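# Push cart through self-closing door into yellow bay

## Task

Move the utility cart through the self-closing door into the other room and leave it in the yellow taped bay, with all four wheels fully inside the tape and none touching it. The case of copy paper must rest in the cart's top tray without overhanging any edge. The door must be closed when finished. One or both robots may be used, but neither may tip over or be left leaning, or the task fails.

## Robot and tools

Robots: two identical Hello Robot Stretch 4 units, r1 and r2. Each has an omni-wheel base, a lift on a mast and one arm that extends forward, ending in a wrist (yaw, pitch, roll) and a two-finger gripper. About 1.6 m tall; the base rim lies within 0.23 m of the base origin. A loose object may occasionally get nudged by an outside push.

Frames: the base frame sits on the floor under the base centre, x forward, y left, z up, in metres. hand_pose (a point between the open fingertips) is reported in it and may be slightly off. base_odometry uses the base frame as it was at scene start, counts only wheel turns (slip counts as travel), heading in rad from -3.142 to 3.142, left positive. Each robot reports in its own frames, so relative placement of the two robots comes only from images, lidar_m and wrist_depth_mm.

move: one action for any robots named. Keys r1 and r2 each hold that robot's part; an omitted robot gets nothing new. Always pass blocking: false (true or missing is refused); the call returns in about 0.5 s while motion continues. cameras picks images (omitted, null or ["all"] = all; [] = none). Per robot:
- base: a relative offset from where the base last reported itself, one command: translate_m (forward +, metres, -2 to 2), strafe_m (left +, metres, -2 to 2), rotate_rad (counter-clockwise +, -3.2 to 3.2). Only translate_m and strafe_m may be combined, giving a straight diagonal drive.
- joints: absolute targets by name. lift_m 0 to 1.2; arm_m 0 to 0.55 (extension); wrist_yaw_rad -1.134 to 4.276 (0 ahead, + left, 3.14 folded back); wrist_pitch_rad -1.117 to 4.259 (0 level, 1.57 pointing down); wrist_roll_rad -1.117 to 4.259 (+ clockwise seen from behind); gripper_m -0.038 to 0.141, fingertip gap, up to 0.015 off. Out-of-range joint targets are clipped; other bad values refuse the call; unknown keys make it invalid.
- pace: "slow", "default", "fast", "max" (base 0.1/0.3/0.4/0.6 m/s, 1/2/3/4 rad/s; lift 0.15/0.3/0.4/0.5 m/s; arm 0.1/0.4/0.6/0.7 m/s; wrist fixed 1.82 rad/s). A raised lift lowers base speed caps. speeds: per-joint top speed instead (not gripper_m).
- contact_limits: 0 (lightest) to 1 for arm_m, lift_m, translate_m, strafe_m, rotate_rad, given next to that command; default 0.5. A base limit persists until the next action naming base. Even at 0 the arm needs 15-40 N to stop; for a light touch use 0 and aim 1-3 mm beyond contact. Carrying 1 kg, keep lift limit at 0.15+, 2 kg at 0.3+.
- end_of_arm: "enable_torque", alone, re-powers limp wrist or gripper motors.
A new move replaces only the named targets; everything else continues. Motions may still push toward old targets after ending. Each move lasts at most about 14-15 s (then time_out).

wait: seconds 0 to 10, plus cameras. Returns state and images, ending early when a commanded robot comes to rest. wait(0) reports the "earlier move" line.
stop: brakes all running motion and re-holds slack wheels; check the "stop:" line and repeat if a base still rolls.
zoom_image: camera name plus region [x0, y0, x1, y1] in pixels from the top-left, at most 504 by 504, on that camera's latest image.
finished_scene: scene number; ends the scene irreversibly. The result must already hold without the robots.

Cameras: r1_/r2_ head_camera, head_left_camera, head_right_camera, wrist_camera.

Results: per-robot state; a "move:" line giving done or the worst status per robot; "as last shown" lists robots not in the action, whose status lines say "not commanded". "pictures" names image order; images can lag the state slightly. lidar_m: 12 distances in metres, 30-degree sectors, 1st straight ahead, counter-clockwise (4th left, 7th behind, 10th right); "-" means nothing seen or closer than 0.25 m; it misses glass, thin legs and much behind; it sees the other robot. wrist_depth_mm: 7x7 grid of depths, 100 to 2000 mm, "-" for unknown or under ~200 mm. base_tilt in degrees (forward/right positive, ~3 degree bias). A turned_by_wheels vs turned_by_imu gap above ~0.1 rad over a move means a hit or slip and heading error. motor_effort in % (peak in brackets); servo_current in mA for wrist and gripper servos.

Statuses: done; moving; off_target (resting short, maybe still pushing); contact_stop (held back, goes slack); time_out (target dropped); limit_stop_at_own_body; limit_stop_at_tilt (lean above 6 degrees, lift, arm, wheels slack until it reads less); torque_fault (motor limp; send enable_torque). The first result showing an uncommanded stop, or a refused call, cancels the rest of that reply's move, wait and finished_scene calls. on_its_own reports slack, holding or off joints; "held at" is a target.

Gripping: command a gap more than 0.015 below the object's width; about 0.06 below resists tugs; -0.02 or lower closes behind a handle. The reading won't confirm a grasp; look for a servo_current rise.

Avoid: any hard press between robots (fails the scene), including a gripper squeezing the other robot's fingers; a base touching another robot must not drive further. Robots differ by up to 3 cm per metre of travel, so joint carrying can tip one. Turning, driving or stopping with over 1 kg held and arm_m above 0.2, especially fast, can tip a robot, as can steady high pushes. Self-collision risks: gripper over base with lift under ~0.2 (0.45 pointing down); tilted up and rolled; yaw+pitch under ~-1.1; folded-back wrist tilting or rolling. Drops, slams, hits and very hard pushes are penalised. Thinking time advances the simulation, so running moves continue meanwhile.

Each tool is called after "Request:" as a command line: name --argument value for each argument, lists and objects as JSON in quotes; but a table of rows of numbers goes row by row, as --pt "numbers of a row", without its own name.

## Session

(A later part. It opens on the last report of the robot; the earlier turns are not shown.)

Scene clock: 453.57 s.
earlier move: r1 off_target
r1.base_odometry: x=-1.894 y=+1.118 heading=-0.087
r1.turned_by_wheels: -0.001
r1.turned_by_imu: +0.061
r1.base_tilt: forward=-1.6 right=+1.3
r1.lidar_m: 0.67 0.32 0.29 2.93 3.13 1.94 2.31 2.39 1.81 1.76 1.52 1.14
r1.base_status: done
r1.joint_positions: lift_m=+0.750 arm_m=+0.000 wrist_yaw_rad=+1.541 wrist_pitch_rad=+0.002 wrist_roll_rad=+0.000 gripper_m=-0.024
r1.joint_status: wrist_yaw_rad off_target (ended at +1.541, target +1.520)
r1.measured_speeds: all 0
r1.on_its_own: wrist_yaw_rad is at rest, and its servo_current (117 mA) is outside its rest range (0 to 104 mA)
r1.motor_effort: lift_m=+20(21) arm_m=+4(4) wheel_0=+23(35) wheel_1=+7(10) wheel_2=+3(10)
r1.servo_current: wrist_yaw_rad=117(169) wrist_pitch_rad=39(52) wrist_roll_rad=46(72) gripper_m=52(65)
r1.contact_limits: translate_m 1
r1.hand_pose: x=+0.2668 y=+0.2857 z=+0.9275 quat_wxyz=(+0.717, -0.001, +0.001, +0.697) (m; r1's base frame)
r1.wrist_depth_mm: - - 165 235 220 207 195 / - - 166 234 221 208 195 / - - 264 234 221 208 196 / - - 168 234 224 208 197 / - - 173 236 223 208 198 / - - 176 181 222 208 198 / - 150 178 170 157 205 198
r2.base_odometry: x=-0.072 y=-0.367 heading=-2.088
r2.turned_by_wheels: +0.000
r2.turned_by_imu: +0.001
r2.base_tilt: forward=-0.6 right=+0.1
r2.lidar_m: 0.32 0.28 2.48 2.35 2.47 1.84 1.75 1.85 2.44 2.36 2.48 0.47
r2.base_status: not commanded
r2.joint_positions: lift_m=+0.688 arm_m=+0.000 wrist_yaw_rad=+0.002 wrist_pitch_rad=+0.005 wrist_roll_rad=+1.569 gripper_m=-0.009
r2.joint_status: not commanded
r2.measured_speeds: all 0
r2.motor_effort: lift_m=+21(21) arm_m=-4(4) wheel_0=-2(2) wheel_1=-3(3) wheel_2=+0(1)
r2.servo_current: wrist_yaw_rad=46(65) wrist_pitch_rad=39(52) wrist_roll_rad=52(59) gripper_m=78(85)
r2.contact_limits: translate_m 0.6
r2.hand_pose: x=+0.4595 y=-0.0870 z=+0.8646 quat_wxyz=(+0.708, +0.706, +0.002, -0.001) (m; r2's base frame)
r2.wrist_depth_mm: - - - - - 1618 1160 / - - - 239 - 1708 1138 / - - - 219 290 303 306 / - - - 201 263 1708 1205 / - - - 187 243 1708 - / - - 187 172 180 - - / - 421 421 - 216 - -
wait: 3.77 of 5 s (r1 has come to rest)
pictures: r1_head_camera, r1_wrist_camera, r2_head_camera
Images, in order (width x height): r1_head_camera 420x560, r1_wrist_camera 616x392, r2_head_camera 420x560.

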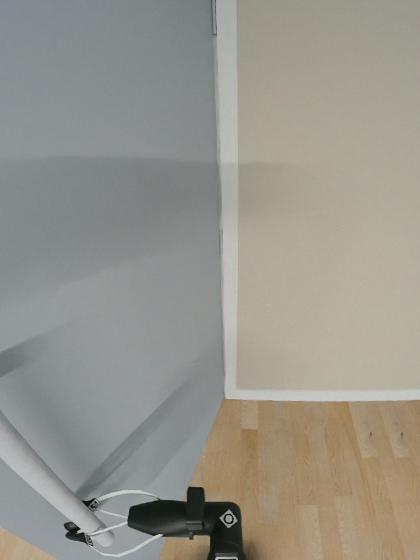

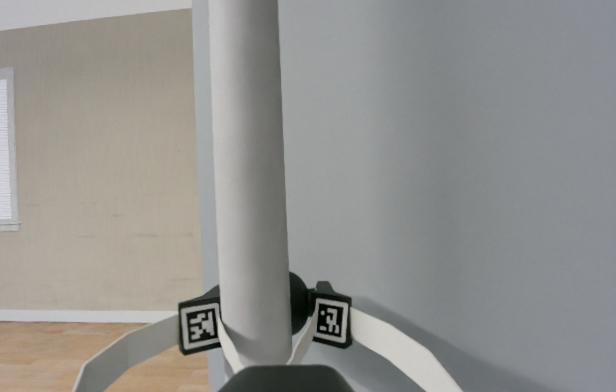

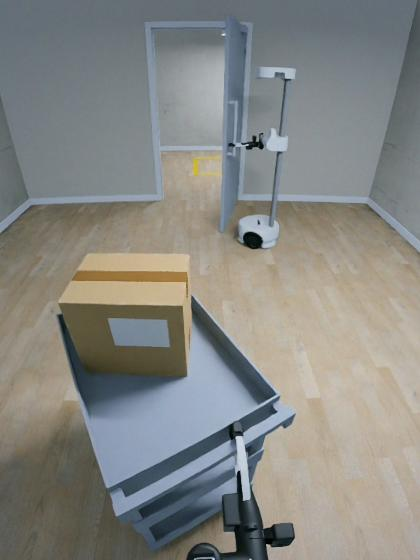

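Request:
move --blocking false --r1 '{"base":{"translate_m":0.02,"strafe_m":-0.27},"joints":{"wrist_yaw_rad":1.70},"speeds":{"wrist_yaw_rad":0.08},"contact_limits":{"translate_m":1.0},"pace":"slow"}' --cameras '[]'

Request:
wait --seconds 5 --cameras '["r1_head_camera","r2_head_camera","r2_head_left_camera"]'

Scene clock: 460.50 s.
move: r1 moving
r1.base_odometry: x=-1.894 y=+1.104 heading=-0.084
r1.turned_by_wheels: +0.002
r1.turned_by_imu: +0.002
r1.base_tilt: forward=-1.6 right=+1.2
r1.lidar_m: 0.68 0.35 0.30 2.96 3.14 1.95 2.37 2.35 1.79 1.74 1.48 1.16
r1.base_status: translate_m moving; strafe_m moving
r1.joint_positions: lift_m=+0.750 arm_m=+0.000 wrist_yaw_rad=+1.573 wrist_pitch_rad=+0.002 wrist_roll_rad=+0.000 gripper_m=-0.024
r1.joint_status: wrist_yaw_rad moving
r1.measured_speeds: translate_m=+0.004 strafe_m=-0.055 rotate_rad=+0.000 lift_m=+0.000 arm_m=+0.000 wrist_yaw_rad=+0.078 wrist_pitch_rad=+0.000 wrist_roll_rad=+0.000
r1.motor_effort: lift_m=+20(21) arm_m=+4(4) wheel_0=+28(30) wheel_1=+1(6) wheel_2=-1(2)
r1.servo_current: wrist_yaw_rad=85(117) wrist_pitch_rad=46(52) wrist_roll_rad=39(59) gripper_m=52(59)
r1.contact_limits: translate_m 1
r1.hand_pose: x=+0.2576 y=+0.2886 z=+0.9275 quat_wxyz=(+0.706, -0.001, +0.001, +0.708) (m; r1's base frame)
r1.wrist_depth_mm: - - 263 233 222 207 195 / - - 262 233 223 208 196 / - - 268 234 223 207 197 / - - 266 235 224 208 196 / - - - 236 225 210 198 / - - 178 178 223 210 198 / - 151 266 168 157 205 199
r2: as last shown
r2.turned_by_imu: +0.000
r2.base_tilt: forward=-0.7 right=+0.1
r2.lidar_m: 0.31 0.26 2.47 2.35 2.44 1.83 1.75 1.86 2.45 2.35 2.49 0.46
r2.servo_current: wrist_yaw_rad=72(72) wrist_pitch_rad=39(46) wrist_roll_rad=52(59) gripper_m=72(78)
r2.contact_limits: translate_m 0.6
r2.wrist_depth_mm: - - - - - 1618 1160 / - - - 239 - 1618 1160 / - - - 218 289 303 304 / - - - 202 264 1661 1160 / - - - 187 244 1661 - / - - 187 172 180 - - / - 424 424 - 216 - -
pictures: none
No camera images: "cameras" was empty.

Scene clock: 463.90 s.
earlier move: r1 done
r1.base_odometry: x=-1.897 y=+0.847 heading=-0.085
r1.turned_by_wheels: +0.000
r1.turned_by_imu: +0.016
r1.base_tilt: forward=-1.6 right=+1.3
r1.lidar_m: 1.03 0.43 0.29 3.22 3.44 2.08 - 2.01 1.52 1.49 1.44 1.13
r1.base_status: done
r1.joint_positions: lift_m=+0.750 arm_m=+0.000 wrist_yaw_rad=+1.719 wrist_pitch_rad=+0.002 wrist_roll_rad=+0.000 gripper_m=-0.024
r1.joint_status: all done
r1.measured_speeds: all 0
r1.on_its_own: wrist_yaw_rad is at rest, and its servo_current (111 mA) is outside its rest range (0 to 104 mA)
r1.motor_effort: lift_m=+20(21) arm_m=+4(4) wheel_0=+20(30) wheel_1=+7(9) wheel_2=-2(4)
r1.servo_current: wrist_yaw_rad=111(150) wrist_pitch_rad=33(52) wrist_roll_rad=72(72) gripper_m=52(59)
r1.contact_limits: translate_m 1
r1.hand_pose: x=+0.2147 y=+0.2981 z=+0.9275 quat_wxyz=(+0.653, -0.001, +0.001, +0.758) (m; r1's base frame)
r1.wrist_depth_mm: - - 166 237 225 213 204 / - - 166 236 227 215 206 / - - 257 236 227 214 206 / - - 168 238 228 215 207 / - - 170 237 228 216 208 / - - 174 182 227 218 208 / - 158 176 172 148 215 208
r2.base_odometry: x=-0.072 y=-0.367 heading=-2.088
r2.turned_by_wheels: +0.000
r2.turned_by_imu: +0.000
r2.base_tilt: forward=-0.7 right=+0.1
r2.lidar_m: 0.31 0.29 2.47 2.37 2.48 1.83 1.75 1.83 2.43 2.33 2.44 0.47
r2.base_status: not commanded
r2.joint_positions: lift_m=+0.688 arm_m=+0.000 wrist_yaw_rad=+0.002 wrist_pitch_rad=+0.005 wrist_roll_rad=+1.569 gripper_m=-0.009
r2.joint_status: not commanded
r2.measured_speeds: all 0
r2.motor_effort: lift_m=+21(21) arm_m=-4(4) wheel_0=-2(2) wheel_1=-3(3) wheel_2=+0(1)
r2.servo_current: wrist_yaw_rad=46(72) wrist_pitch_rad=39(52) wrist_roll_rad=46(59) gripper_m=78(85)
r2.contact_limits: translate_m 0.6
r2.hand_pose: x=+0.4595 y=-0.0870 z=+0.8646 quat_wxyz=(+0.708, +0.706, +0.002, -0.001) (m; r2's base frame)
r2.wrist_depth_mm: - - - - - 1661 1160 / - - - 238 - 1661 1138 / - - - 220 289 303 304 / - - - 202 264 1708 1160 / - - - 186 244 1661 - / - - 187 172 180 - - / - 418 424 - 216 - -
wait: 3.40 of 5 s (r1 has come to rest)
pictures: r1_head_camera, r2_head_camera, r2_head_left_camera
Images, in order (width x height): r1_head_camera 420x560, r2_head_camera 420x560, r2_head_left_camera 420x672.

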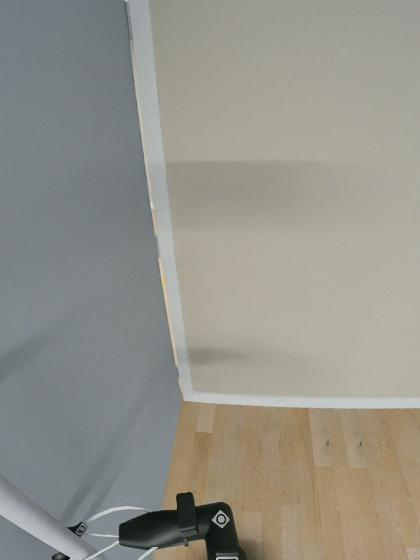

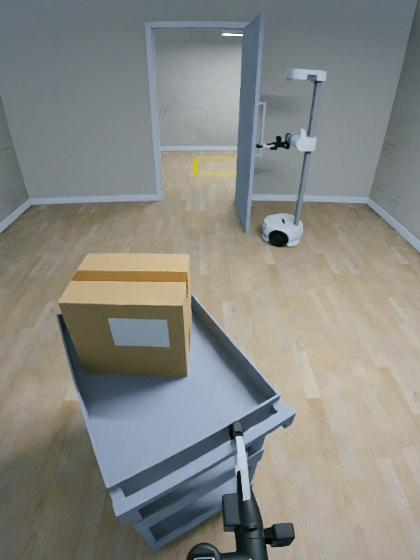

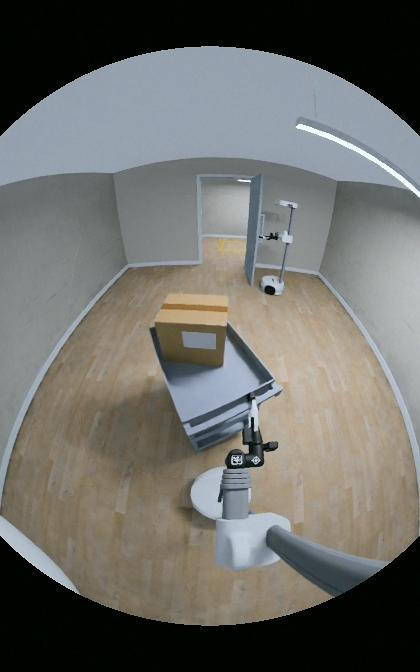

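Request:
move --blocking false --r2 '{"base":{"strafe_m":0.3,"translate_m":-0.05},"contact_limits":{"translate_m":0.6},"pace":"slow"}' --cameras '[]'

Request:
wait --seconds 5 --cameras '["r2_wrist_camera","r2_head_camera"]'

Scene clock: 484.07 s.
move: r2 moving
r1.base_odometry: x=-1.897 y=+0.847 heading=-0.085
r1.turned_by_wheels: +0.000
r1.turned_by_imu: +0.000
r1.base_tilt: forward=-1.6 right=+1.2
r1.lidar_m: 1.02 0.44 0.28 3.20 3.44 2.06 - 2.02 1.54 1.49 1.44 1.12
r1.base_status: not commanded
r1.joint_positions: lift_m=+0.750 arm_m=+0.000 wrist_yaw_rad=+1.719 wrist_pitch_rad=+0.002 wrist_roll_rad=+0.000 gripper_m=-0.024
r1.joint_status: not commanded
r1.measured_speeds: all 0
r1.motor_effort: lift_m=+20(21) arm_m=+4(4) wheel_0=+19(20) wheel_1=+8(8) wheel_2=-2(2)
r1.servo_current: wrist_yaw_rad=111(124) wrist_pitch_rad=39(46) wrist_roll_rad=39(59) gripper_m=52(52)
r1.contact_limits: translate_m 1
r1.hand_pose: x=+0.2147 y=+0.2981 z=+0.9275 quat_wxyz=(+0.653, -0.001, +0.001, +0.758) (m; r1's base frame)
r1.wrist_depth_mm: - - 166 236 224 213 205 / - - 166 236 226 215 205 / - - 257 236 227 214 206 / - - 168 237 228 214 206 / - - 170 237 229 216 206 / - - 173 181 227 217 208 / - 157 176 173 148 215 208
r2.base_odometry: x=-0.059 y=-0.372 heading=-2.088
r2.turned_by_wheels: +0.000
r2.turned_by_imu: +0.000
r2.base_tilt: forward=-0.6 right=+0.1
r2.lidar_m: 0.32 0.28 2.48 2.35 2.46 1.85 1.76 1.83 2.46 2.35 2.49 0.48
r2.base_status: translate_m moving; strafe_m moving
r2.joint_positions: lift_m=+0.688 arm_m=+0.000 wrist_yaw_rad=-0.003 wrist_pitch_rad=+0.005 wrist_roll_rad=+1.569 gripper_m=-0.009
r2.joint_status: not commanded
r2.measured_speeds: translate_m=-0.009 strafe_m=+0.052 rotate_rad=-0.001 lift_m=+0.000 arm_m=+0.000 wrist_yaw_rad=-0.017 wrist_pitch_rad=+0.000 wrist_roll_rad=+0.000
r2.motor_effort: lift_m=+21(21) arm_m=-4(4) wheel_0=-7(16) wheel_1=+7(8) wheel_2=+3(5)
r2.servo_current: wrist_yaw_rad=52(52) wrist_pitch_rad=39(46) wrist_roll_rad=59(59) gripper_m=78(78)
r2.contact_limits: translate_m 0.6
r2.hand_pose: x=+0.4591 y=-0.0883 z=+0.8646 quat_wxyz=(+0.708, +0.706, +0.001, -0.003) (m; r2's base frame)
r2.wrist_depth_mm: - - - - - 1661 1182 / - - - 240 - 1661 1160 / - - - 219 289 304 304 / - - - 200 264 1661 1118 / - - - 186 244 1708 - / - - 190 171 180 - - / - 424 421 - 216 - -
pictures: none
No camera images: "cameras" was empty.

Scene clock: 487.83 s.
earlier move: r2 done
r1.base_odometry: x=-1.897 y=+0.847 heading=-0.085
r1.turned_by_wheels: +0.000
r1.turned_by_imu: +0.000
r1.base_tilt: forward=-1.7 right=+1.2
r1.lidar_m: 1.04 0.44 0.28 3.21 3.44 2.16 - 2.00 1.52 1.48 1.43 1.10
r1.base_status: not commanded
r1.joint_positions: lift_m=+0.750 arm_m=+0.000 wrist_yaw_rad=+1.719 wrist_pitch_rad=+0.002 wrist_roll_rad=+0.000 gripper_m=-0.024
r1.joint_status: not commanded
r1.measured_speeds: all 0
r1.on_its_own: wrist_yaw_rad is at rest, and its servo_current (111 mA) is outside its rest range (0 to 104 mA)
r1.motor_effort: lift_m=+20(21) arm_m=+4(4) wheel_0=+19(20) wheel_1=+8(8) wheel_2=-2(2)
r1.servo_current: wrist_yaw_rad=111(130) wrist_pitch_rad=46(52) wrist_roll_rad=39(72) gripper_m=52(59)
r1.contact_limits: translate_m 1
r1.hand_pose: x=+0.2147 y=+0.2981 z=+0.9275 quat_wxyz=(+0.653, -0.001, +0.001, +0.758) (m; r1's base frame)
r1.wrist_depth_mm: - - 167 236 225 212 204 / - - 166 236 225 215 205 / - - 257 236 228 214 206 / - - 168 237 228 214 207 / - - 170 238 229 216 208 / - - 174 181 228 217 208 / - 157 176 172 148 215 208
r2.base_odometry: x=+0.214 y=-0.472 heading=-2.088
r2.turned_by_wheels: +0.000
r2.turned_by_imu: +0.000
r2.base_tilt: forward=-0.7 right=+0.0
r2.lidar_m: 0.35 0.36 2.13 2.05 2.21 1.79 1.69 1.78 2.51 2.65 2.76 0.43
r2.base_status: done
r2.joint_positions: lift_m=+0.688 arm_m=+0.000 wrist_yaw_rad=-0.007 wrist_pitch_rad=+0.005 wrist_roll_rad=+1.569 gripper_m=-0.009
r2.joint_status: not commanded
r2.measured_speeds: all 0
r2.motor_effort: lift_m=+21(21) arm_m=-4(4) wheel_0=-5(16) wheel_1=+4(8) wheel_2=+4(6)
r2.servo_current: wrist_yaw_rad=52(72) wrist_pitch_rad=39(52) wrist_roll_rad=46(65) gripper_m=72(85)
r2.contact_limits: translate_m 0.6
r2.hand_pose: x=+0.4587 y=-0.0895 z=+0.8646 quat_wxyz=(+0.708, +0.706, -0.001, -0.004) (m; r2's base frame)
r2.wrist_depth_mm: - - - 202 - 1661 1160 / - - - 197 259 267 268 / - - - 190 252 1576 1098 / - - - 183 245 854 - / - - 521 179 236 831 - / - 466 189 173 181 - - / - - 480 - 224 - -
wait: 3.77 of 5 s (r2 has come to rest)
pictures: r2_head_camera, r2_wrist_camera
Images, in order (width x height): r2_head_camera 420x560, r2_wrist_camera 616x392.

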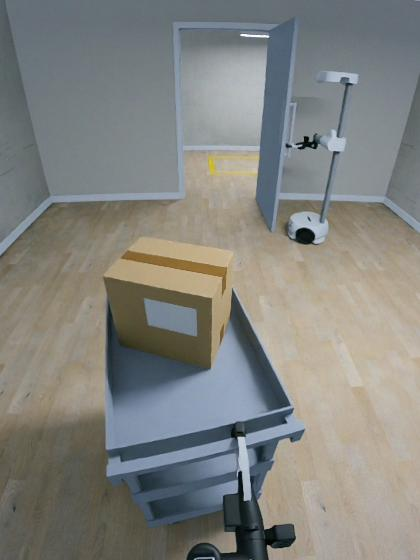

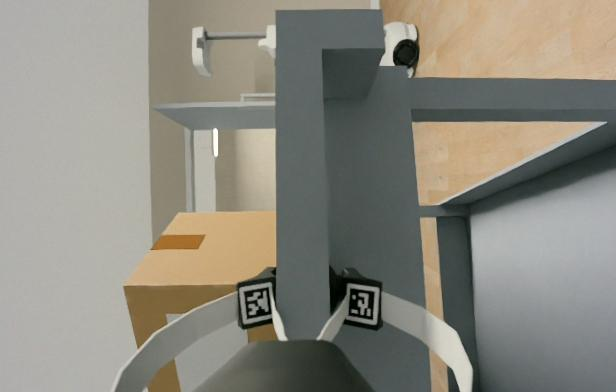

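Request:
move --blocking false --r2 '{"base":{"strafe_m":0.22,"translate_m":0.0},"contact_limits":{"translate_m":0.6},"pace":"slow"}' --cameras '[]'

Request:
wait --seconds 4 --cameras '["r2_wrist_camera","r2_head_camera"]'

Scene clock: 496.37 s.
move: r2 moving
r1.base_odometry: x=-1.897 y=+0.847 heading=-0.085
r1.turned_by_wheels: +0.000
r1.turned_by_imu: +0.000
r1.base_tilt: forward=-1.6 right=+1.3
r1.lidar_m: 1.04 0.43 0.26 3.20 3.47 2.17 - 2.01 1.53 1.49 1.46 1.12
r1.base_status: not commanded
r1.joint_positions: lift_m=+0.750 arm_m=+0.000 wrist_yaw_rad=+1.719 wrist_pitch_rad=+0.002 wrist_roll_rad=+0.000 gripper_m=-0.024
r1.joint_status: not commanded
r1.measured_speeds: all 0
r1.motor_effort: lift_m=+20(20) arm_m=+4(4) wheel_0=+19(20) wheel_1=+8(8) wheel_2=-2(2)
r1.servo_current: wrist_yaw_rad=117(124) wrist_pitch_rad=46(46) wrist_roll_rad=33(59) gripper_m=52(52)
r1.contact_limits: translate_m 1
r1.hand_pose: x=+0.2147 y=+0.2981 z=+0.9275 quat_wxyz=(+0.653, -0.001, +0.001, +0.758) (m; r1's base frame)
r1.wrist_depth_mm: - - 166 236 224 213 205 / - - 166 236 226 214 206 / - - 258 236 227 214 206 / - - 169 236 228 215 206 / - - 170 238 228 216 207 / - - 174 181 226 219 208 / - 157 176 172 148 215 208
r2.base_odometry: x=+0.226 y=-0.479 heading=-2.088
r2.turned_by_wheels: +0.000
r2.turned_by_imu: +0.000
r2.base_tilt: forward=-0.7 right=+0.1
r2.lidar_m: 0.34 0.36 2.12 2.05 2.18 1.77 1.71 1.79 2.49 2.65 2.80 0.46
r2.base_status: translate_m moving; strafe_m moving
r2.joint_positions: lift_m=+0.688 arm_m=+0.000 wrist_yaw_rad=-0.007 wrist_pitch_rad=+0.005 wrist_roll_rad=+1.569 gripper_m=-0.009
r2.joint_status: not commanded
r2.measured_speeds: translate_m=+0.000 strafe_m=+0.056 rotate_rad=+0.000 lift_m=+0.000 arm_m=+0.000 wrist_yaw_rad=+0.000 wrist_pitch_rad=+0.000 wrist_roll_rad=+0.000
r2.motor_effort: lift_m=+21(21) arm_m=-4(4) wheel_0=-8(10) wheel_1=+6(9) wheel_2=-1(3)
r2.servo_current: wrist_yaw_rad=46(65) wrist_pitch_rad=46(52) wrist_roll_rad=52(52) gripper_m=72(72)
r2.contact_limits: translate_m 0.6
r2.hand_pose: x=+0.4587 y=-0.0895 z=+0.8646 quat_wxyz=(+0.708, +0.706, -0.001, -0.004) (m; r2's base frame)
r2.wrist_depth_mm: - - - 202 - 1618 1160 / - - - 196 257 267 268 / - - - 189 252 1576 1118 / - - - 183 244 842 - / - - 521 179 236 842 - / - 466 187 173 181 - - / - - 477 - 224 - -
pictures: none
No camera images: "cameras" was empty.

Scene clock: 499.20 s.
earlier move: r2 done
r1.base_odometry: x=-1.897 y=+0.847 heading=-0.085
r1.turned_by_wheels: +0.000
r1.turned_by_imu: +0.000
r1.base_tilt: forward=-1.6 right=+1.3
r1.lidar_m: 1.01 0.41 0.28 3.22 3.44 2.26 - 2.00 1.53 1.49 1.44 1.12
r1.base_status: not commanded
r1.joint_positions: lift_m=+0.750 arm_m=+0.000 wrist_yaw_rad=+1.719 wrist_pitch_rad=+0.002 wrist_roll_rad=+0.000 gripper_m=-0.024
r1.joint_status: not commanded
r1.measured_speeds: all 0
r1.on_its_own: wrist_yaw_rad is at rest, and its servo_current (117 mA) is outside its rest range (0 to 104 mA)
r1.motor_effort: lift_m=+20(21) arm_m=+4(4) wheel_0=+20(20) wheel_1=+8(8) wheel_2=-2(2)
r1.servo_current: wrist_yaw_rad=117(137) wrist_pitch_rad=46(52) wrist_roll_rad=39(72) gripper_m=52(59)
r1.contact_limits: translate_m 1
r1.hand_pose: x=+0.2147 y=+0.2981 z=+0.9275 quat_wxyz=(+0.653, -0.001, +0.001, +0.758) (m; r1's base frame)
r1.wrist_depth_mm: - - 166 236 225 213 205 / - - 166 236 224 215 206 / - - 258 236 226 214 206 / - - 168 237 227 215 206 / - - 170 237 228 216 208 / - - 173 182 228 217 208 / - 157 176 172 147 215 208
r2.base_odometry: x=+0.405 y=-0.580 heading=-2.088
r2.turned_by_wheels: +0.000
r2.turned_by_imu: +0.001
r2.base_tilt: forward=-0.7 right=+0.1
r2.lidar_m: 0.36 0.36 1.91 1.83 1.98 1.74 1.70 1.77 2.48 2.87 2.97 0.44
r2.base_status: done
r2.joint_positions: lift_m=+0.688 arm_m=+0.000 wrist_yaw_rad=-0.007 wrist_pitch_rad=+0.005 wrist_roll_rad=+1.569 gripper_m=-0.009
r2.joint_status: not commanded
r2.measured_speeds: all 0
r2.motor_effort: lift_m=+21(21) arm_m=-4(4) wheel_0=-3(12) wheel_1=+5(9) wheel_2=+0(3)
r2.servo_current: wrist_yaw_rad=59(72) wrist_pitch_rad=39(52) wrist_roll_rad=46(65) gripper_m=65(78)
r2.contact_limits: translate_m 0.6
r2.hand_pose: x=+0.4587 y=-0.0895 z=+0.8646 quat_wxyz=(+0.708, +0.706, -0.001, -0.004) (m; r2's base frame)
r2.wrist_depth_mm: - - - 188 196 1618 1138 / - - - 185 246 255 256 / - - - 182 242 1708 1098 / - - 627 180 238 831 - / - - 469 177 235 831 - / - - 187 173 181 - - / - - 504 - 229 - -
wait: 2.83 of 4 s (r2 has come to rest)
pictures: r2_head_camera, r2_wrist_camera
Images, in order (width x height): r2_head_camera 420x560, r2_wrist_camera 616x392.

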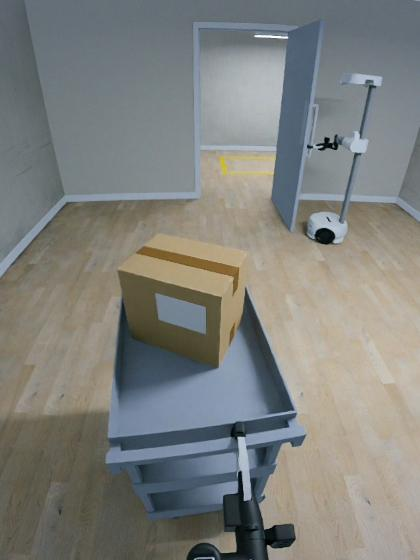

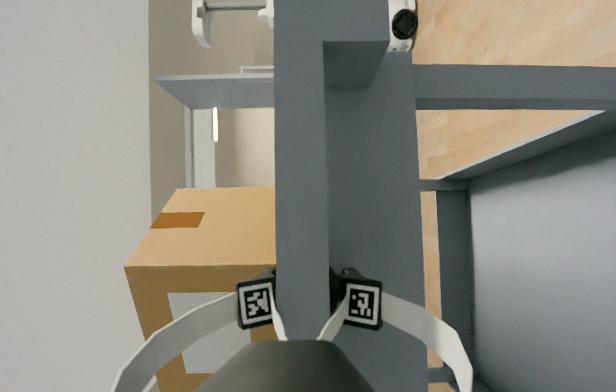

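Request:
move --blocking false --r2 '{"base":{"strafe_m":0.2},"pace":"default","contact_limits":{"strafe_m":0.6}}' --cameras '[]'

Request:
wait --seconds 3 --cameras '["r2_head_camera"]'

Scene clock: 521.03 s.
move: r2 moving
r1.base_odometry: x=-1.897 y=+0.847 heading=-0.085
r1.turned_by_wheels: +0.000
r1.turned_by_imu: +0.000
r1.base_tilt: forward=-1.6 right=+1.2
r1.lidar_m: 1.03 0.42 0.27 3.19 2.57 2.28 - 1.99 1.52 1.50 1.44 1.11
r1.base_status: not commanded
r1.joint_positions: lift_m=+0.750 arm_m=+0.000 wrist_yaw_rad=+1.719 wrist_pitch_rad=+0.002 wrist_roll_rad=+0.000 gripper_m=-0.024
r1.joint_status: not commanded
r1.measured_speeds: all 0
r1.motor_effort: lift_m=+20(21) arm_m=+4(4) wheel_0=+19(20) wheel_1=+8(8) wheel_2=-2(2)
r1.servo_current: wrist_yaw_rad=137(137) wrist_pitch_rad=33(46) wrist_roll_rad=39(65) gripper_m=59(59)
r1.contact_limits: translate_m 1
r1.hand_pose: x=+0.2147 y=+0.2981 z=+0.9275 quat_wxyz=(+0.653, -0.001, +0.001, +0.758) (m; r1's base frame)
r1.wrist_depth_mm: - - 166 235 225 212 204 / - - 166 236 225 216 206 / - - 257 236 226 215 206 / - - 168 237 228 216 207 / - - 170 238 228 216 207 / - - 173 181 226 217 207 / - 157 175 173 148 215 208
r2.base_odometry: x=+0.436 y=-0.598 heading=-2.088
r2.turned_by_wheels: +0.000
r2.turned_by_imu: +0.000
r2.base_tilt: forward=-0.7 right=+0.1
r2.lidar_m: 0.39 0.40 1.91 1.81 1.92 1.78 1.70 1.78 2.47 2.89 3.07 0.43
r2.base_status: strafe_m moving
r2.joint_positions: lift_m=+0.688 arm_m=+0.000 wrist_yaw_rad=-0.007 wrist_pitch_rad=+0.005 wrist_roll_rad=+1.569 gripper_m=-0.009
r2.joint_status: not commanded
r2.measured_speeds: translate_m=+0.000 strafe_m=+0.141 rotate_rad=-0.002 lift_m=+0.000 arm_m=+0.000 wrist_yaw_rad=+0.000 wrist_pitch_rad=+0.000 wrist_roll_rad=+0.000
r2.motor_effort: lift_m=+21(21) arm_m=-4(4) wheel_0=-18(18) wheel_1=+11(12) wheel_2=+0(2)
r2.servo_current: wrist_yaw_rad=65(65) wrist_pitch_rad=39(52) wrist_roll_rad=59(59) gripper_m=72(78)
r2.contact_limits: strafe_m 0.6
r2.hand_pose: x=+0.4587 y=-0.0895 z=+0.8646 quat_wxyz=(+0.708, +0.706, -0.001, -0.004) (m; r2's base frame)
r2.wrist_depth_mm: - - - 185 188 1618 1160 / - - - 182 244 252 253 / - - - 179 240 1661 585 / - - 597 177 237 854 - / - 508 462 176 235 831 - / - - 189 173 182 - - / - - 521 - 230 - -
pictures: none
No camera images: "cameras" was empty.

Scene clock: 522.50 s.
earlier move: r2 done
r1.base_odometry: x=-1.897 y=+0.847 heading=-0.085
r1.turned_by_wheels: +0.000
r1.turned_by_imu: +0.000
r1.base_tilt: forward=-1.6 right=+1.2
r1.lidar_m: 1.01 0.42 0.28 3.20 2.53 2.31 - 1.98 1.53 1.49 1.45 1.12
r1.base_status: not commanded
r1.joint_positions: lift_m=+0.750 arm_m=+0.000 wrist_yaw_rad=+1.719 wrist_pitch_rad=+0.002 wrist_roll_rad=+0.000 gripper_m=-0.024
r1.joint_status: not commanded
r1.measured_speeds: all 0
r1.motor_effort: lift_m=+20(21) arm_m=+4(4) wheel_0=+20(20) wheel_1=+8(8) wheel_2=-2(2)
r1.servo_current: wrist_yaw_rad=98(137) wrist_pitch_rad=39(46) wrist_roll_rad=46(65) gripper_m=52(59)
r1.contact_limits: translate_m 1
r1.hand_pose: x=+0.2147 y=+0.2981 z=+0.9275 quat_wxyz=(+0.653, -0.001, +0.001, +0.758) (m; r1's base frame)
r1.wrist_depth_mm: - - 166 236 224 212 205 / - - 166 235 226 216 206 / - - 258 236 226 214 206 / - - 169 236 228 215 206 / - - 170 236 229 216 208 / - - 174 181 226 218 207 / - 157 176 173 147 215 208
r2.base_odometry: x=+0.578 y=-0.679 heading=-2.088
r2.turned_by_wheels: +0.000
r2.turned_by_imu: +0.000
r2.base_tilt: forward=-0.6 right=+0.0
r2.lidar_m: 0.39 0.41 1.72 1.62 1.77 1.76 1.68 1.76 2.49 3.07 3.19 0.41
r2.base_status: done
r2.joint_positions: lift_m=+0.688 arm_m=+0.000 wrist_yaw_rad=+0.000 wrist_pitch_rad=+0.005 wrist_roll_rad=+1.569 gripper_m=-0.009
r2.joint_status: not commanded
r2.measured_speeds: all 0
r2.motor_effort: lift_m=+21(21) arm_m=-4(4) wheel_0=-2(18) wheel_1=+0(12) wheel_2=+0(2)
r2.servo_current: wrist_yaw_rad=39(72) wrist_pitch_rad=46(52) wrist_roll_rad=46(59) gripper_m=65(78)
r2.contact_limits: strafe_m 0.6
r2.hand_pose: x=+0.4593 y=-0.0874 z=+0.8646 quat_wxyz=(+0.708, +0.706, +0.002, -0.002) (m; r2's base frame)
r2.wrist_depth_mm: - - - 166 177 1499 1160 / - - - 168 228 242 242 / - - - 169 229 798 - / - - 512 229 230 842 - / - 488 466 172 233 842 - / - - 187 174 180 - - / - - 585 - 236 - -
wait: 1.47 of 3 s (r2 has come to rest)
pictures: r2_head_camera
Images, in order (width x height): r2_head_camera 420x560.

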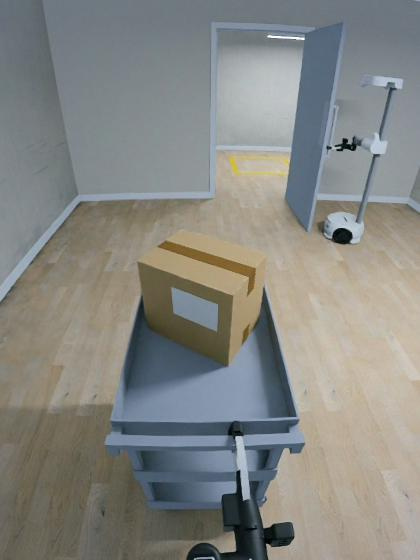

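Request:
move --blocking false --r2 '{"base":{"rotate_rad":-0.2},"pace":"default","contact_limits":{"rotate_rad":0.6}}' --cameras '[]'

Request:
wait --seconds 2 --cameras '[]'

Request:
move --blocking false --r2 '{"base":{"strafe_m":0.25},"pace":"default","contact_limits":{"strafe_m":0.6}}' --cameras '[]'

Request:
wait --seconds 3 --cameras '["r2_head_camera"]'

Scene clock: 542.20 s.
move: r2 moving
r1: as last shown
r1.base_tilt: forward=-1.7 right=+1.3
r1.lidar_m: 1.01 0.44 0.28 3.21 2.58 2.31 - 2.02 1.52 1.49 1.45 1.10
r1.motor_effort: lift_m=+20(21) arm_m=+4(4) wheel_0=+19(20) wheel_1=+8(8) wheel_2=-2(2)
r1.servo_current: wrist_yaw_rad=117(124) wrist_pitch_rad=46(46) wrist_roll_rad=46(59) gripper_m=52(59)
r1.contact_limits: translate_m 1
r1.wrist_depth_mm: - - 166 237 225 212 204 / - - 166 236 226 214 205 / - - 257 237 228 215 206 / - - 168 236 228 216 206 / - - 170 237 228 216 207 / - - 174 181 227 217 208 / - 157 176 172 148 216 208
r2.base_odometry: x=+0.578 y=-0.679 heading=-2.270
r2.turned_by_wheels: -0.182
r2.turned_by_imu: -0.176
r2.base_tilt: forward=-0.6 right=+0.0
r2.lidar_m: 0.35 0.35 1.83 1.64 1.65 1.89 1.70 1.70 2.13 3.07 3.10 0.46
r2.base_status: rotate_rad moving
r2.joint_positions: lift_m=+0.688 arm_m=+0.000 wrist_yaw_rad=+0.010 wrist_pitch_rad=+0.005 wrist_roll_rad=+1.569 gripper_m=-0.009
r2.joint_status: not commanded
r2.measured_speeds: translate_m=-0.003 strafe_m=-0.001 rotate_rad=-0.305 lift_m=+0.000 arm_m=+0.000 wrist_yaw_rad=-0.052 wrist_pitch_rad=+0.000 wrist_roll_rad=+0.000
r2.motor_effort: lift_m=+21(21) arm_m=-4(4) wheel_0=+6(16) wheel_1=+3(10) wheel_2=+10(16)
r2.servo_current: wrist_yaw_rad=72(78) wrist_pitch_rad=39(46) wrist_roll_rad=39(59) gripper_m=78(85)
r2.contact_limits: rotate_rad 0.6
r2.hand_pose: x=+0.4602 y=-0.0844 z=+0.8645 quat_wxyz=(+0.708, +0.706, +0.005, +0.002) (m; r2's base frame)
r2.wrist_depth_mm: - - - - - 1618 1138 / - - - 200 260 1430 1098 / - - - 192 255 1576 1118 / - - - 187 248 854 - / - - 525 182 241 842 - / - 469 187 177 181 - - / - - 484 - 229 - -
pictures: none
No camera images: "cameras" was empty.

Scene clock: 542.70 s.
earlier move: r2 done
r1.base_odometry: x=-1.897 y=+0.847 heading=-0.085
r1.turned_by_wheels: +0.000
r1.turned_by_imu: +0.000
r1.base_tilt: forward=-1.6 right=+1.2
r1.lidar_m: 1.02 0.44 0.26 3.21 2.61 2.34 - 2.04 1.53 1.50 1.43 1.12
r1.base_status: not commanded
r1.joint_positions: lift_m=+0.750 arm_m=+0.000 wrist_yaw_rad=+1.719 wrist_pitch_rad=+0.002 wrist_roll_rad=+0.000 gripper_m=-0.024
r1.joint_status: not commanded
r1.measured_speeds: all 0
r1.on_its_own: wrist_yaw_rad is at rest, and its servo_current (124 mA) is outside its rest range (0 to 104 mA)
r1.motor_effort: lift_m=+20(21) arm_m=+4(4) wheel_0=+20(20) wheel_1=+8(8) wheel_2=-2(2)
r1.servo_current: wrist_yaw_rad=124(124) wrist_pitch_rad=46(52) wrist_roll_rad=39(59) gripper_m=52(59)
r1.contact_limits: translate_m 1
r1.hand_pose: x=+0.2147 y=+0.2981 z=+0.9275 quat_wxyz=(+0.653, -0.001, +0.001, +0.758) (m; r1's base frame)
r1.wrist_depth_mm: - - 166 236 224 213 204 / - - 166 235 226 215 205 / - - 258 236 227 214 206 / - - 168 237 228 215 206 / - - 170 238 228 216 208 / - - 174 181 227 217 208 / - 157 176 173 148 215 208
r2.base_odometry: x=+0.578 y=-0.679 heading=-2.288
r2.turned_by_wheels: -0.018
r2.turned_by_imu: -0.017
r2.base_tilt: forward=-0.7 right=+0.0
r2.lidar_m: 0.33 0.34 1.84 1.65 1.65 1.91 1.69 1.71 2.10 3.07 3.08 0.45
r2.base_status: done
r2.joint_positions: lift_m=+0.688 arm_m=+0.000 wrist_yaw_rad=-0.004 wrist_pitch_rad=+0.005 wrist_roll_rad=+1.569 gripper_m=-0.009
r2.joint_status: not commanded
r2.measured_speeds: all 0
r2.motor_effort: lift_m=+21(21) arm_m=-4(4) wheel_0=+0(16) wheel_1=+3(10) wheel_2=-1(16)
r2.servo_current: wrist_yaw_rad=46(78) wrist_pitch_rad=39(46) wrist_roll_rad=52(59) gripper_m=65(85)
r2.contact_limits: rotate_rad 0.6
r2.hand_pose: x=+0.4590 y=-0.0886 z=+0.8645 quat_wxyz=(+0.708, +0.706, +0.000, -0.003) (m; r2's base frame)
r2.wrist_depth_mm: - - - - - 1618 1138 / - - - 211 276 1464 1098 / - - - 201 265 1464 1078 / - - - 190 251 1708 - / - - 597 182 240 831 - / - 488 187 174 182 - - / - 462 455 - 222 - -
wait: 0.50 of 2 s (r2 has come to rest)
pictures: none
No camera images: "cameras" was empty.

Scene clock: 543.20 s.
move: r2 moving
r1.base_odometry: x=-1.897 y=+0.847 heading=-0.085
r1.turned_by_wheels: +0.000
r1.turned_by_imu: +0.000
r1.base_tilt: forward=-1.6 right=+1.3
r1.lidar_m: 1.03 0.43 0.29 3.22 2.58 2.34 - 1.99 1.53 1.48 1.45 1.11
r1.base_status: not commanded
r1.joint_positions: lift_m=+0.750 arm_m=+0.000 wrist_yaw_rad=+1.719 wrist_pitch_rad=+0.002 wrist_roll_rad=+0.000 gripper_m=-0.024
r1.joint_status: not commanded
r1.measured_speeds: all 0
r1.motor_effort: lift_m=+20(21) arm_m=+4(4) wheel_0=+19(20) wheel_1=+8(8) wheel_2=-2(2)
r1.servo_current: wrist_yaw_rad=91(124) wrist_pitch_rad=39(46) wrist_roll_rad=46(59) gripper_m=59(59)
r1.contact_limits: translate_m 1
r1.hand_pose: x=+0.2147 y=+0.2981 z=+0.9275 quat_wxyz=(+0.653, -0.001, +0.001, +0.758) (m; r1's base frame)
r1.wrist_depth_mm: - - 166 236 225 213 204 / - - 165 235 225 214 204 / - - 257 236 227 214 205 / - - 168 236 227 215 207 / - - 170 236 229 215 207 / - - 173 181 227 218 208 / - 157 175 173 148 214 208
r2.base_odometry: x=+0.606 y=-0.703 heading=-2.288
r2.turned_by_wheels: +0.000
r2.turned_by_imu: -0.001
r2.base_tilt: forward=-0.7 right=+0.1
r2.lidar_m: 0.36 0.35 1.84 1.59 1.63 1.91 1.69 1.70 2.09 3.11 3.13 0.43
r2.base_status: strafe_m moving
r2.joint_positions: lift_m=+0.688 arm_m=+0.000 wrist_yaw_rad=-0.007 wrist_pitch_rad=+0.005 wrist_roll_rad=+1.569 gripper_m=-0.009
r2.joint_status: not commanded
r2.measured_speeds: translate_m=+0.000 strafe_m=+0.139 rotate_rad=+0.003 lift_m=+0.000 arm_m=+0.000 wrist_yaw_rad=+0.000 wrist_pitch_rad=+0.000 wrist_roll_rad=+0.000
r2.motor_effort: lift_m=+21(21) arm_m=-4(4) wheel_0=-15(16) wheel_1=+11(11) wheel_2=-1(1)
r2.servo_current: wrist_yaw_rad=46(59) wrist_pitch_rad=46(52) wrist_roll_rad=39(52) gripper_m=78(78)
r2.contact_limits: strafe_m 0.6
r2.hand_pose: x=+0.4587 y=-0.0895 z=+0.8645 quat_wxyz=(+0.708, +0.706, -0.001, -0.004) (m; r2's base frame)
r2.wrist_depth_mm: - - - - - 1618 1138 / - - - 206 273 1464 1118 / - - - 195 260 1499 455 / - - - 187 249 1708 - / - - 574 181 238 820 - / - 473 187 172 183 - - / - 469 459 - 222 - -
pictures: none
No camera images: "cameras" was empty.

Scene clock: 544.87 s.
earlier move: r2 done
r1.base_odometry: x=-1.897 y=+0.847 heading=-0.085
r1.turned_by_wheels: +0.000
r1.turned_by_imu: +0.000
r1.base_tilt: forward=-1.6 right=+1.3
r1.lidar_m: 1.04 0.41 0.28 3.22 2.48 2.34 - 1.98 1.53 1.49 1.47 1.10
r1.base_status: not commanded
r1.joint_positions: lift_m=+0.750 arm_m=+0.000 wrist_yaw_rad=+1.719 wrist_pitch_rad=+0.002 wrist_roll_rad=+0.000 gripper_m=-0.024
r1.joint_status: not commanded
r1.measured_speeds: all 0
r1.motor_effort: lift_m=+20(21) arm_m=+4(4) wheel_0=+20(20) wheel_1=+8(8) wheel_2=-2(2)
r1.servo_current: wrist_yaw_rad=104(130) wrist_pitch_rad=46(46) wrist_roll_rad=52(65) gripper_m=46(59)
r1.contact_limits: translate_m 1
r1.hand_pose: x=+0.2147 y=+0.2981 z=+0.9275 quat_wxyz=(+0.653, -0.001, +0.001, +0.758) (m; r1's base frame)
r1.wrist_depth_mm: - - 166 236 225 213 204 / - - 166 236 227 215 205 / - - 256 236 227 215 206 / - - 169 238 228 216 206 / - - 171 238 229 216 206 / - - 174 181 227 217 208 / - 157 176 172 148 216 208
r2.base_odometry: x=+0.767 y=-0.843 heading=-2.288
r2.turned_by_wheels: +0.000
r2.turned_by_imu: +0.000
r2.base_tilt: forward=-0.6 right=+0.1
r2.lidar_m: 0.37 0.41 1.59 1.41 1.42 1.79 1.72 1.74 2.16 3.28 3.32 0.42
r2.base_status: done
r2.joint_positions: lift_m=+0.688 arm_m=+0.000 wrist_yaw_rad=-0.003 wrist_pitch_rad=+0.005 wrist_roll_rad=+1.569 gripper_m=-0.009
r2.joint_status: not commanded
r2.measured_speeds: all 0
r2.motor_effort: lift_m=+21(21) arm_m=-4(4) wheel_0=-1(19) wheel_1=+2(12) wheel_2=-1(3)
r2.servo_current: wrist_yaw_rad=52(65) wrist_pitch_rad=46(52) wrist_roll_rad=46(59) gripper_m=72(85)
r2.contact_limits: strafe_m 0.6
r2.hand_pose: x=+0.4591 y=-0.0883 z=+0.8645 quat_wxyz=(+0.708, +0.706, +0.001, -0.003) (m; r2's base frame)
r2.wrist_depth_mm: - - - 163 170 1499 1138 / - - - 165 224 238 236 / - - - 167 228 809 - / - - 508 229 229 831 - / - 492 473 171 233 842 - / - - 186 174 180 - - / - - 609 - - - -
wait: 1.67 of 3 s (r2 has come to rest)
pictures: r2_head_camera
Images, in order (width x height): r2_head_camera 420x560.

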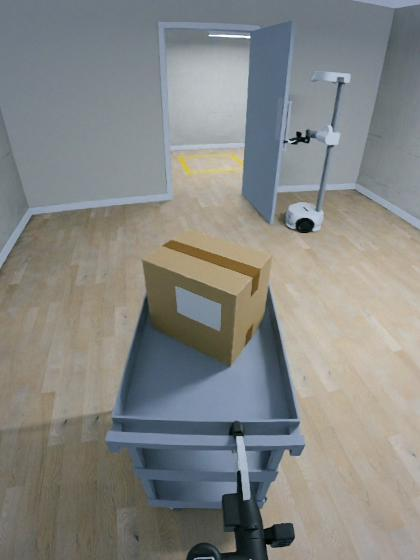

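Request:
move --blocking false --r2 '{"base":{"translate_m":1.2},"pace":"default","contact_limits":{"translate_m":0.6}}' --cameras '[]'

Request:
wait --seconds 7 --cameras '["r2_head_camera"]'

Scene clock: 554.93 s.
move: r2 moving
r1: as last shown
r1.base_tilt: forward=-1.6 right=+1.2
r1.lidar_m: 1.02 0.43 0.27 3.21 2.44 2.33 - 2.00 1.53 1.49 1.42 1.13
r1.motor_effort: lift_m=+20(21) arm_m=+4(4) wheel_0=+20(20) wheel_1=+7(8) wheel_2=-2(2)
r1.servo_current: wrist_yaw_rad=117(137) wrist_pitch_rad=46(46) wrist_roll_rad=39(59) gripper_m=59(59)
r1.contact_limits: translate_m 1
r1.wrist_depth_mm: - - 166 236 224 213 204 / - - 166 236 226 215 206 / - - 258 236 227 215 205 / - - 169 237 228 216 206 / - - 170 237 229 216 208 / - - 174 181 227 217 208 / - 157 176 172 148 216 208
r2.base_odometry: x=+0.746 y=-0.867 heading=-2.288
r2.turned_by_wheels: +0.000
r2.turned_by_imu: +0.000
r2.base_tilt: forward=-0.7 right=+0.1
r2.lidar_m: 0.38 0.42 1.62 1.41 1.44 1.79 1.78 1.79 2.18 3.30 3.34 0.43
r2.base_status: translate_m moving
r2.joint_positions: lift_m=+0.688 arm_m=+0.000 wrist_yaw_rad=-0.004 wrist_pitch_rad=+0.005 wrist_roll_rad=+1.569 gripper_m=-0.009
r2.joint_status: not commanded
r2.measured_speeds: translate_m=+0.123 strafe_m=+0.000 rotate_rad=+0.002 lift_m=+0.000 arm_m=+0.000 wrist_yaw_rad=+0.000 wrist_pitch_rad=+0.000 wrist_roll_rad=+0.000
r2.motor_effort: lift_m=+21(21) arm_m=+2(4) wheel_0=+3(9) wheel_1=+8(9) wheel_2=-18(19)
r2.servo_current: wrist_yaw_rad=39(59) wrist_pitch_rad=39(52) wrist_roll_rad=39(52) gripper_m=65(78)
r2.contact_limits: translate_m 0.6
r2.hand_pose: x=+0.4589 y=-0.0886 z=+0.8645 quat_wxyz=(+0.708, +0.706, +0.000, -0.003) (m; r2's base frame)
r2.wrist_depth_mm: - - - 169 169 1499 1138 / - - - 170 230 236 238 / - - - 171 230 820 - / - - 530 232 231 831 - / - 480 462 172 233 842 - / - - 186 173 182 - - / - - 580 - 235 - -
pictures: none
No camera images: "cameras" was empty.

Scene clock: 559.93 s.
earlier move: r2 done
r1.base_odometry: x=-1.897 y=+0.847 heading=-0.085
r1.turned_by_wheels: +0.000
r1.turned_by_imu: +0.000
r1.base_tilt: forward=-1.6 right=+1.2
r1.lidar_m: 1.01 0.43 0.28 3.22 1.81 2.19 - 1.99 1.54 1.49 1.42 1.11
r1.base_status: not commanded
r1.joint_positions: lift_m=+0.750 arm_m=+0.000 wrist_yaw_rad=+1.719 wrist_pitch_rad=+0.002 wrist_roll_rad=+0.000 gripper_m=-0.024
r1.joint_status: not commanded
r1.measured_speeds: all 0
r1.on_its_own: wrist_yaw_rad is at rest, and its servo_current (130 mA) is outside its rest range (0 to 104 mA)
r1.motor_effort: lift_m=+20(21) arm_m=+4(4) wheel_0=+20(20) wheel_1=+8(8) wheel_2=-2(2)
r1.servo_current: wrist_yaw_rad=130(143) wrist_pitch_rad=33(52) wrist_roll_rad=46(72) gripper_m=46(59)
r1.contact_limits: translate_m 1
r1.hand_pose: x=+0.2147 y=+0.2981 z=+0.9275 quat_wxyz=(+0.653, -0.001, +0.001, +0.758) (m; r1's base frame)
r1.wrist_depth_mm: - - 166 236 226 213 204 / - - 166 236 225 215 206 / - - 258 236 229 214 206 / - 1921 169 236 229 216 207 / - - 171 237 229 216 208 / - - 172 181 227 217 208 / 1983 152 176 172 148 215 208
r2.base_odometry: x=-0.021 y=-1.748 heading=-2.287
r2.turned_by_wheels: +0.001
r2.turned_by_imu: +0.004
r2.base_tilt: forward=-0.6 right=+0.1
r2.lidar_m: 0.25 0.25 0.56 1.64 1.66 1.99 2.90 2.93 3.47 3.09 3.13 0.52
r2.base_status: done
r2.joint_positions: lift_m=+0.688 arm_m=+0.000 wrist_yaw_rad=+0.005 wrist_pitch_rad=+0.005 wrist_roll_rad=+1.569 gripper_m=-0.009
r2.joint_status: not commanded
r2.measured_speeds: all 0
r2.motor_effort: lift_m=+21(21) arm_m=+4(4) wheel_0=+2(12) wheel_1=+2(15) wheel_2=+0(19)
r2.servo_current: wrist_yaw_rad=52(104) wrist_pitch_rad=46(52) wrist_roll_rad=52(59) gripper_m=72(78)
r2.contact_limits: translate_m 0.6
r2.hand_pose: x=+0.4597 y=-0.0859 z=+0.8645 quat_wxyz=(+0.708, +0.706, +0.004, +0.000) (m; r2's base frame)
r2.wrist_depth_mm: - - - - - 1661 1160 / - - - - - 1708 1182 / - - - 296 - 1708 1182 / - - - 239 324 329 330 / - - - 195 265 1756 1182 / - - 186 160 180 1576 480 / - - - - 202 - 517
wait: 5.00 of 7 s (r2 has come to rest)
pictures: r2_head_camera
Images, in order (width x height): r2_head_camera 420x560.

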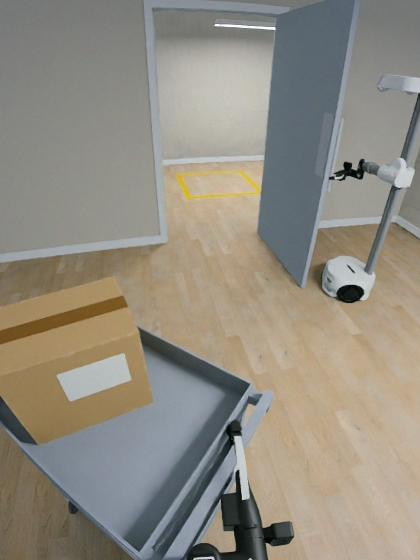

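Request:
move --blocking false --r2 '{"base":{"translate_m":-0.14,"strafe_m":0.36},"pace":"default","contact_limits":{"translate_m":0.6}}' --cameras '[]'

Request:
wait --seconds 4 --cameras '["r2_head_camera"]'

Scene clock: 576.87 s.
move: r2 moving
r1.base_odometry: x=-1.897 y=+0.847 heading=-0.085
r1.turned_by_wheels: +0.000
r1.turned_by_imu: +0.000
r1.base_tilt: forward=-1.7 right=+1.2
r1.lidar_m: 1.03 0.42 0.27 3.20 1.81 2.23 - 2.02 1.55 1.49 1.43 1.10
r1.base_status: not commanded
r1.joint_positions: lift_m=+0.750 arm_m=+0.000 wrist_yaw_rad=+1.719 wrist_pitch_rad=+0.002 wrist_roll_rad=+0.000 gripper_m=-0.024
r1.joint_status: not commanded
r1.measured_speeds: all 0
r1.motor_effort: lift_m=+20(21) arm_m=+4(4) wheel_0=+19(20) wheel_1=+8(8) wheel_2=-2(2)
r1.servo_current: wrist_yaw_rad=104(124) wrist_pitch_rad=39(46) wrist_roll_rad=33(65) gripper_m=52(59)
r1.contact_limits: translate_m 1
r1.hand_pose: x=+0.2147 y=+0.2981 z=+0.9275 quat_wxyz=(+0.653, -0.001, +0.001, +0.758) (m; r1's base frame)
r1.wrist_depth_mm: - - 166 236 225 213 205 / - - 166 236 225 216 205 / - - 258 236 227 215 206 / - 1863 168 238 229 215 207 / - - 170 237 229 216 207 / - - 173 182 226 218 208 / 1863 151 176 173 147 215 208
r2.base_odometry: x=+0.009 y=-1.759 heading=-2.288
r2.turned_by_wheels: +0.000
r2.turned_by_imu: +0.000
r2.base_tilt: forward=-0.7 right=+0.0
r2.lidar_m: 0.26 0.25 0.69 1.61 1.64 1.96 2.88 2.93 3.49 3.12 3.15 0.52
r2.base_status: translate_m moving; strafe_m moving
r2.joint_positions: lift_m=+0.688 arm_m=+0.000 wrist_yaw_rad=-0.005 wrist_pitch_rad=+0.005 wrist_roll_rad=+1.569 gripper_m=-0.009
r2.joint_status: not commanded
r2.measured_speeds: translate_m=-0.044 strafe_m=+0.114 rotate_rad=-0.002 lift_m=+0.000 arm_m=+0.000 wrist_yaw_rad=-0.027 wrist_pitch_rad=+0.000 wrist_roll_rad=+0.000
r2.motor_effort: lift_m=+21(21) arm_m=+4(4) wheel_0=-17(17) wheel_1=+7(10) wheel_2=+3(9)
r2.servo_current: wrist_yaw_rad=59(59) wrist_pitch_rad=39(46) wrist_roll_rad=46(59) gripper_m=72(72)
r2.contact_limits: translate_m 0.6
r2.hand_pose: x=+0.4589 y=-0.0888 z=+0.8645 quat_wxyz=(+0.708, +0.706, +0.000, -0.004) (m; r2's base frame)
r2.wrist_depth_mm: - - - - - 1618 1160 / - - - - - 1661 1160 / - - - 297 - 1661 1160 / - - - 238 327 330 330 / - - - 194 265 1661 1205 / - - 187 159 181 1576 477 / - - - - 201 - -
pictures: none
No camera images: "cameras" was empty.

Scene clock: 579.13 s.
earlier move: r2 done
r1.base_odometry: x=-1.897 y=+0.847 heading=-0.085
r1.turned_by_wheels: +0.000
r1.turned_by_imu: +0.000
r1.base_tilt: forward=-1.6 right=+1.3
r1.lidar_m: 1.04 0.44 0.26 3.22 1.86 4.82 - 2.02 1.51 1.47 1.44 1.10
r1.base_status: not commanded
r1.joint_positions: lift_m=+0.750 arm_m=+0.000 wrist_yaw_rad=+1.719 wrist_pitch_rad=+0.002 wrist_roll_rad=+0.000 gripper_m=-0.024
r1.joint_status: not commanded
r1.measured_speeds: all 0
r1.on_its_own: wrist_yaw_rad is at rest, and its servo_current (111 mA) is outside its rest range (0 to 104 mA)
r1.motor_effort: lift_m=+20(21) arm_m=+4(4) wheel_0=+19(20) wheel_1=+8(8) wheel_2=-2(2)
r1.servo_current: wrist_yaw_rad=111(137) wrist_pitch_rad=46(52) wrist_roll_rad=26(65) gripper_m=59(59)
r1.contact_limits: translate_m 1
r1.hand_pose: x=+0.2147 y=+0.2981 z=+0.9275 quat_wxyz=(+0.653, -0.001, +0.001, +0.758) (m; r1's base frame)
r1.wrist_depth_mm: - - 166 236 225 213 205 / - - 166 236 226 214 206 / - - 256 236 227 215 206 / - - 168 237 228 215 207 / - - 169 237 227 216 207 / - - 172 181 228 218 207 / - 158 175 173 148 215 208
r2.base_odometry: x=+0.342 y=-1.879 heading=-2.287
r2.turned_by_wheels: +0.001
r2.turned_by_imu: +0.000
r2.base_tilt: forward=-0.6 right=+0.1
r2.lidar_m: 0.35 0.35 1.41 1.26 1.29 1.53 2.84 2.87 3.48 3.46 3.51 0.44
r2.base_status: done
r2.joint_positions: lift_m=+0.688 arm_m=+0.000 wrist_yaw_rad=+0.001 wrist_pitch_rad=+0.005 wrist_roll_rad=+1.569 gripper_m=-0.009
r2.joint_status: not commanded
r2.measured_speeds: all 0
r2.motor_effort: lift_m=+21(21) arm_m=+4(4) wheel_0=-3(20) wheel_1=+3(10) wheel_2=+6(9)
r2.servo_current: wrist_yaw_rad=52(72) wrist_pitch_rad=46(52) wrist_roll_rad=52(59) gripper_m=65(78)
r2.contact_limits: translate_m 0.6
r2.hand_pose: x=+0.4594 y=-0.0871 z=+0.8645 quat_wxyz=(+0.708, +0.706, +0.002, -0.001) (m; r2's base frame)
r2.wrist_depth_mm: - - - - - 1661 1138 / - - - 209 268 1537 1160 / - - - 200 262 1499 1098 / - - - 190 251 1708 - / - - 585 182 240 820 - / - 488 187 176 182 - - / - - 459 - 224 124 -
wait: 2.27 of 4 s (r2 has come to rest)
pictures: r2_head_camera
Images, in order (width x height): r2_head_camera 420x560.

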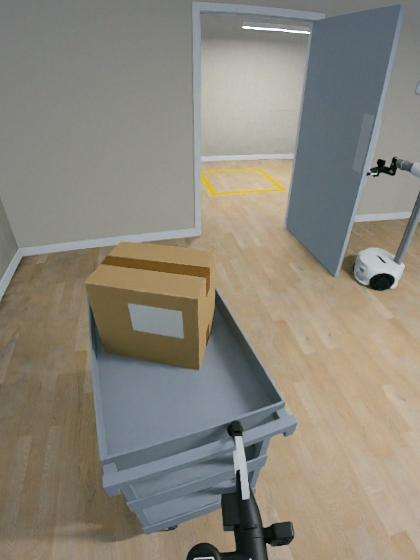

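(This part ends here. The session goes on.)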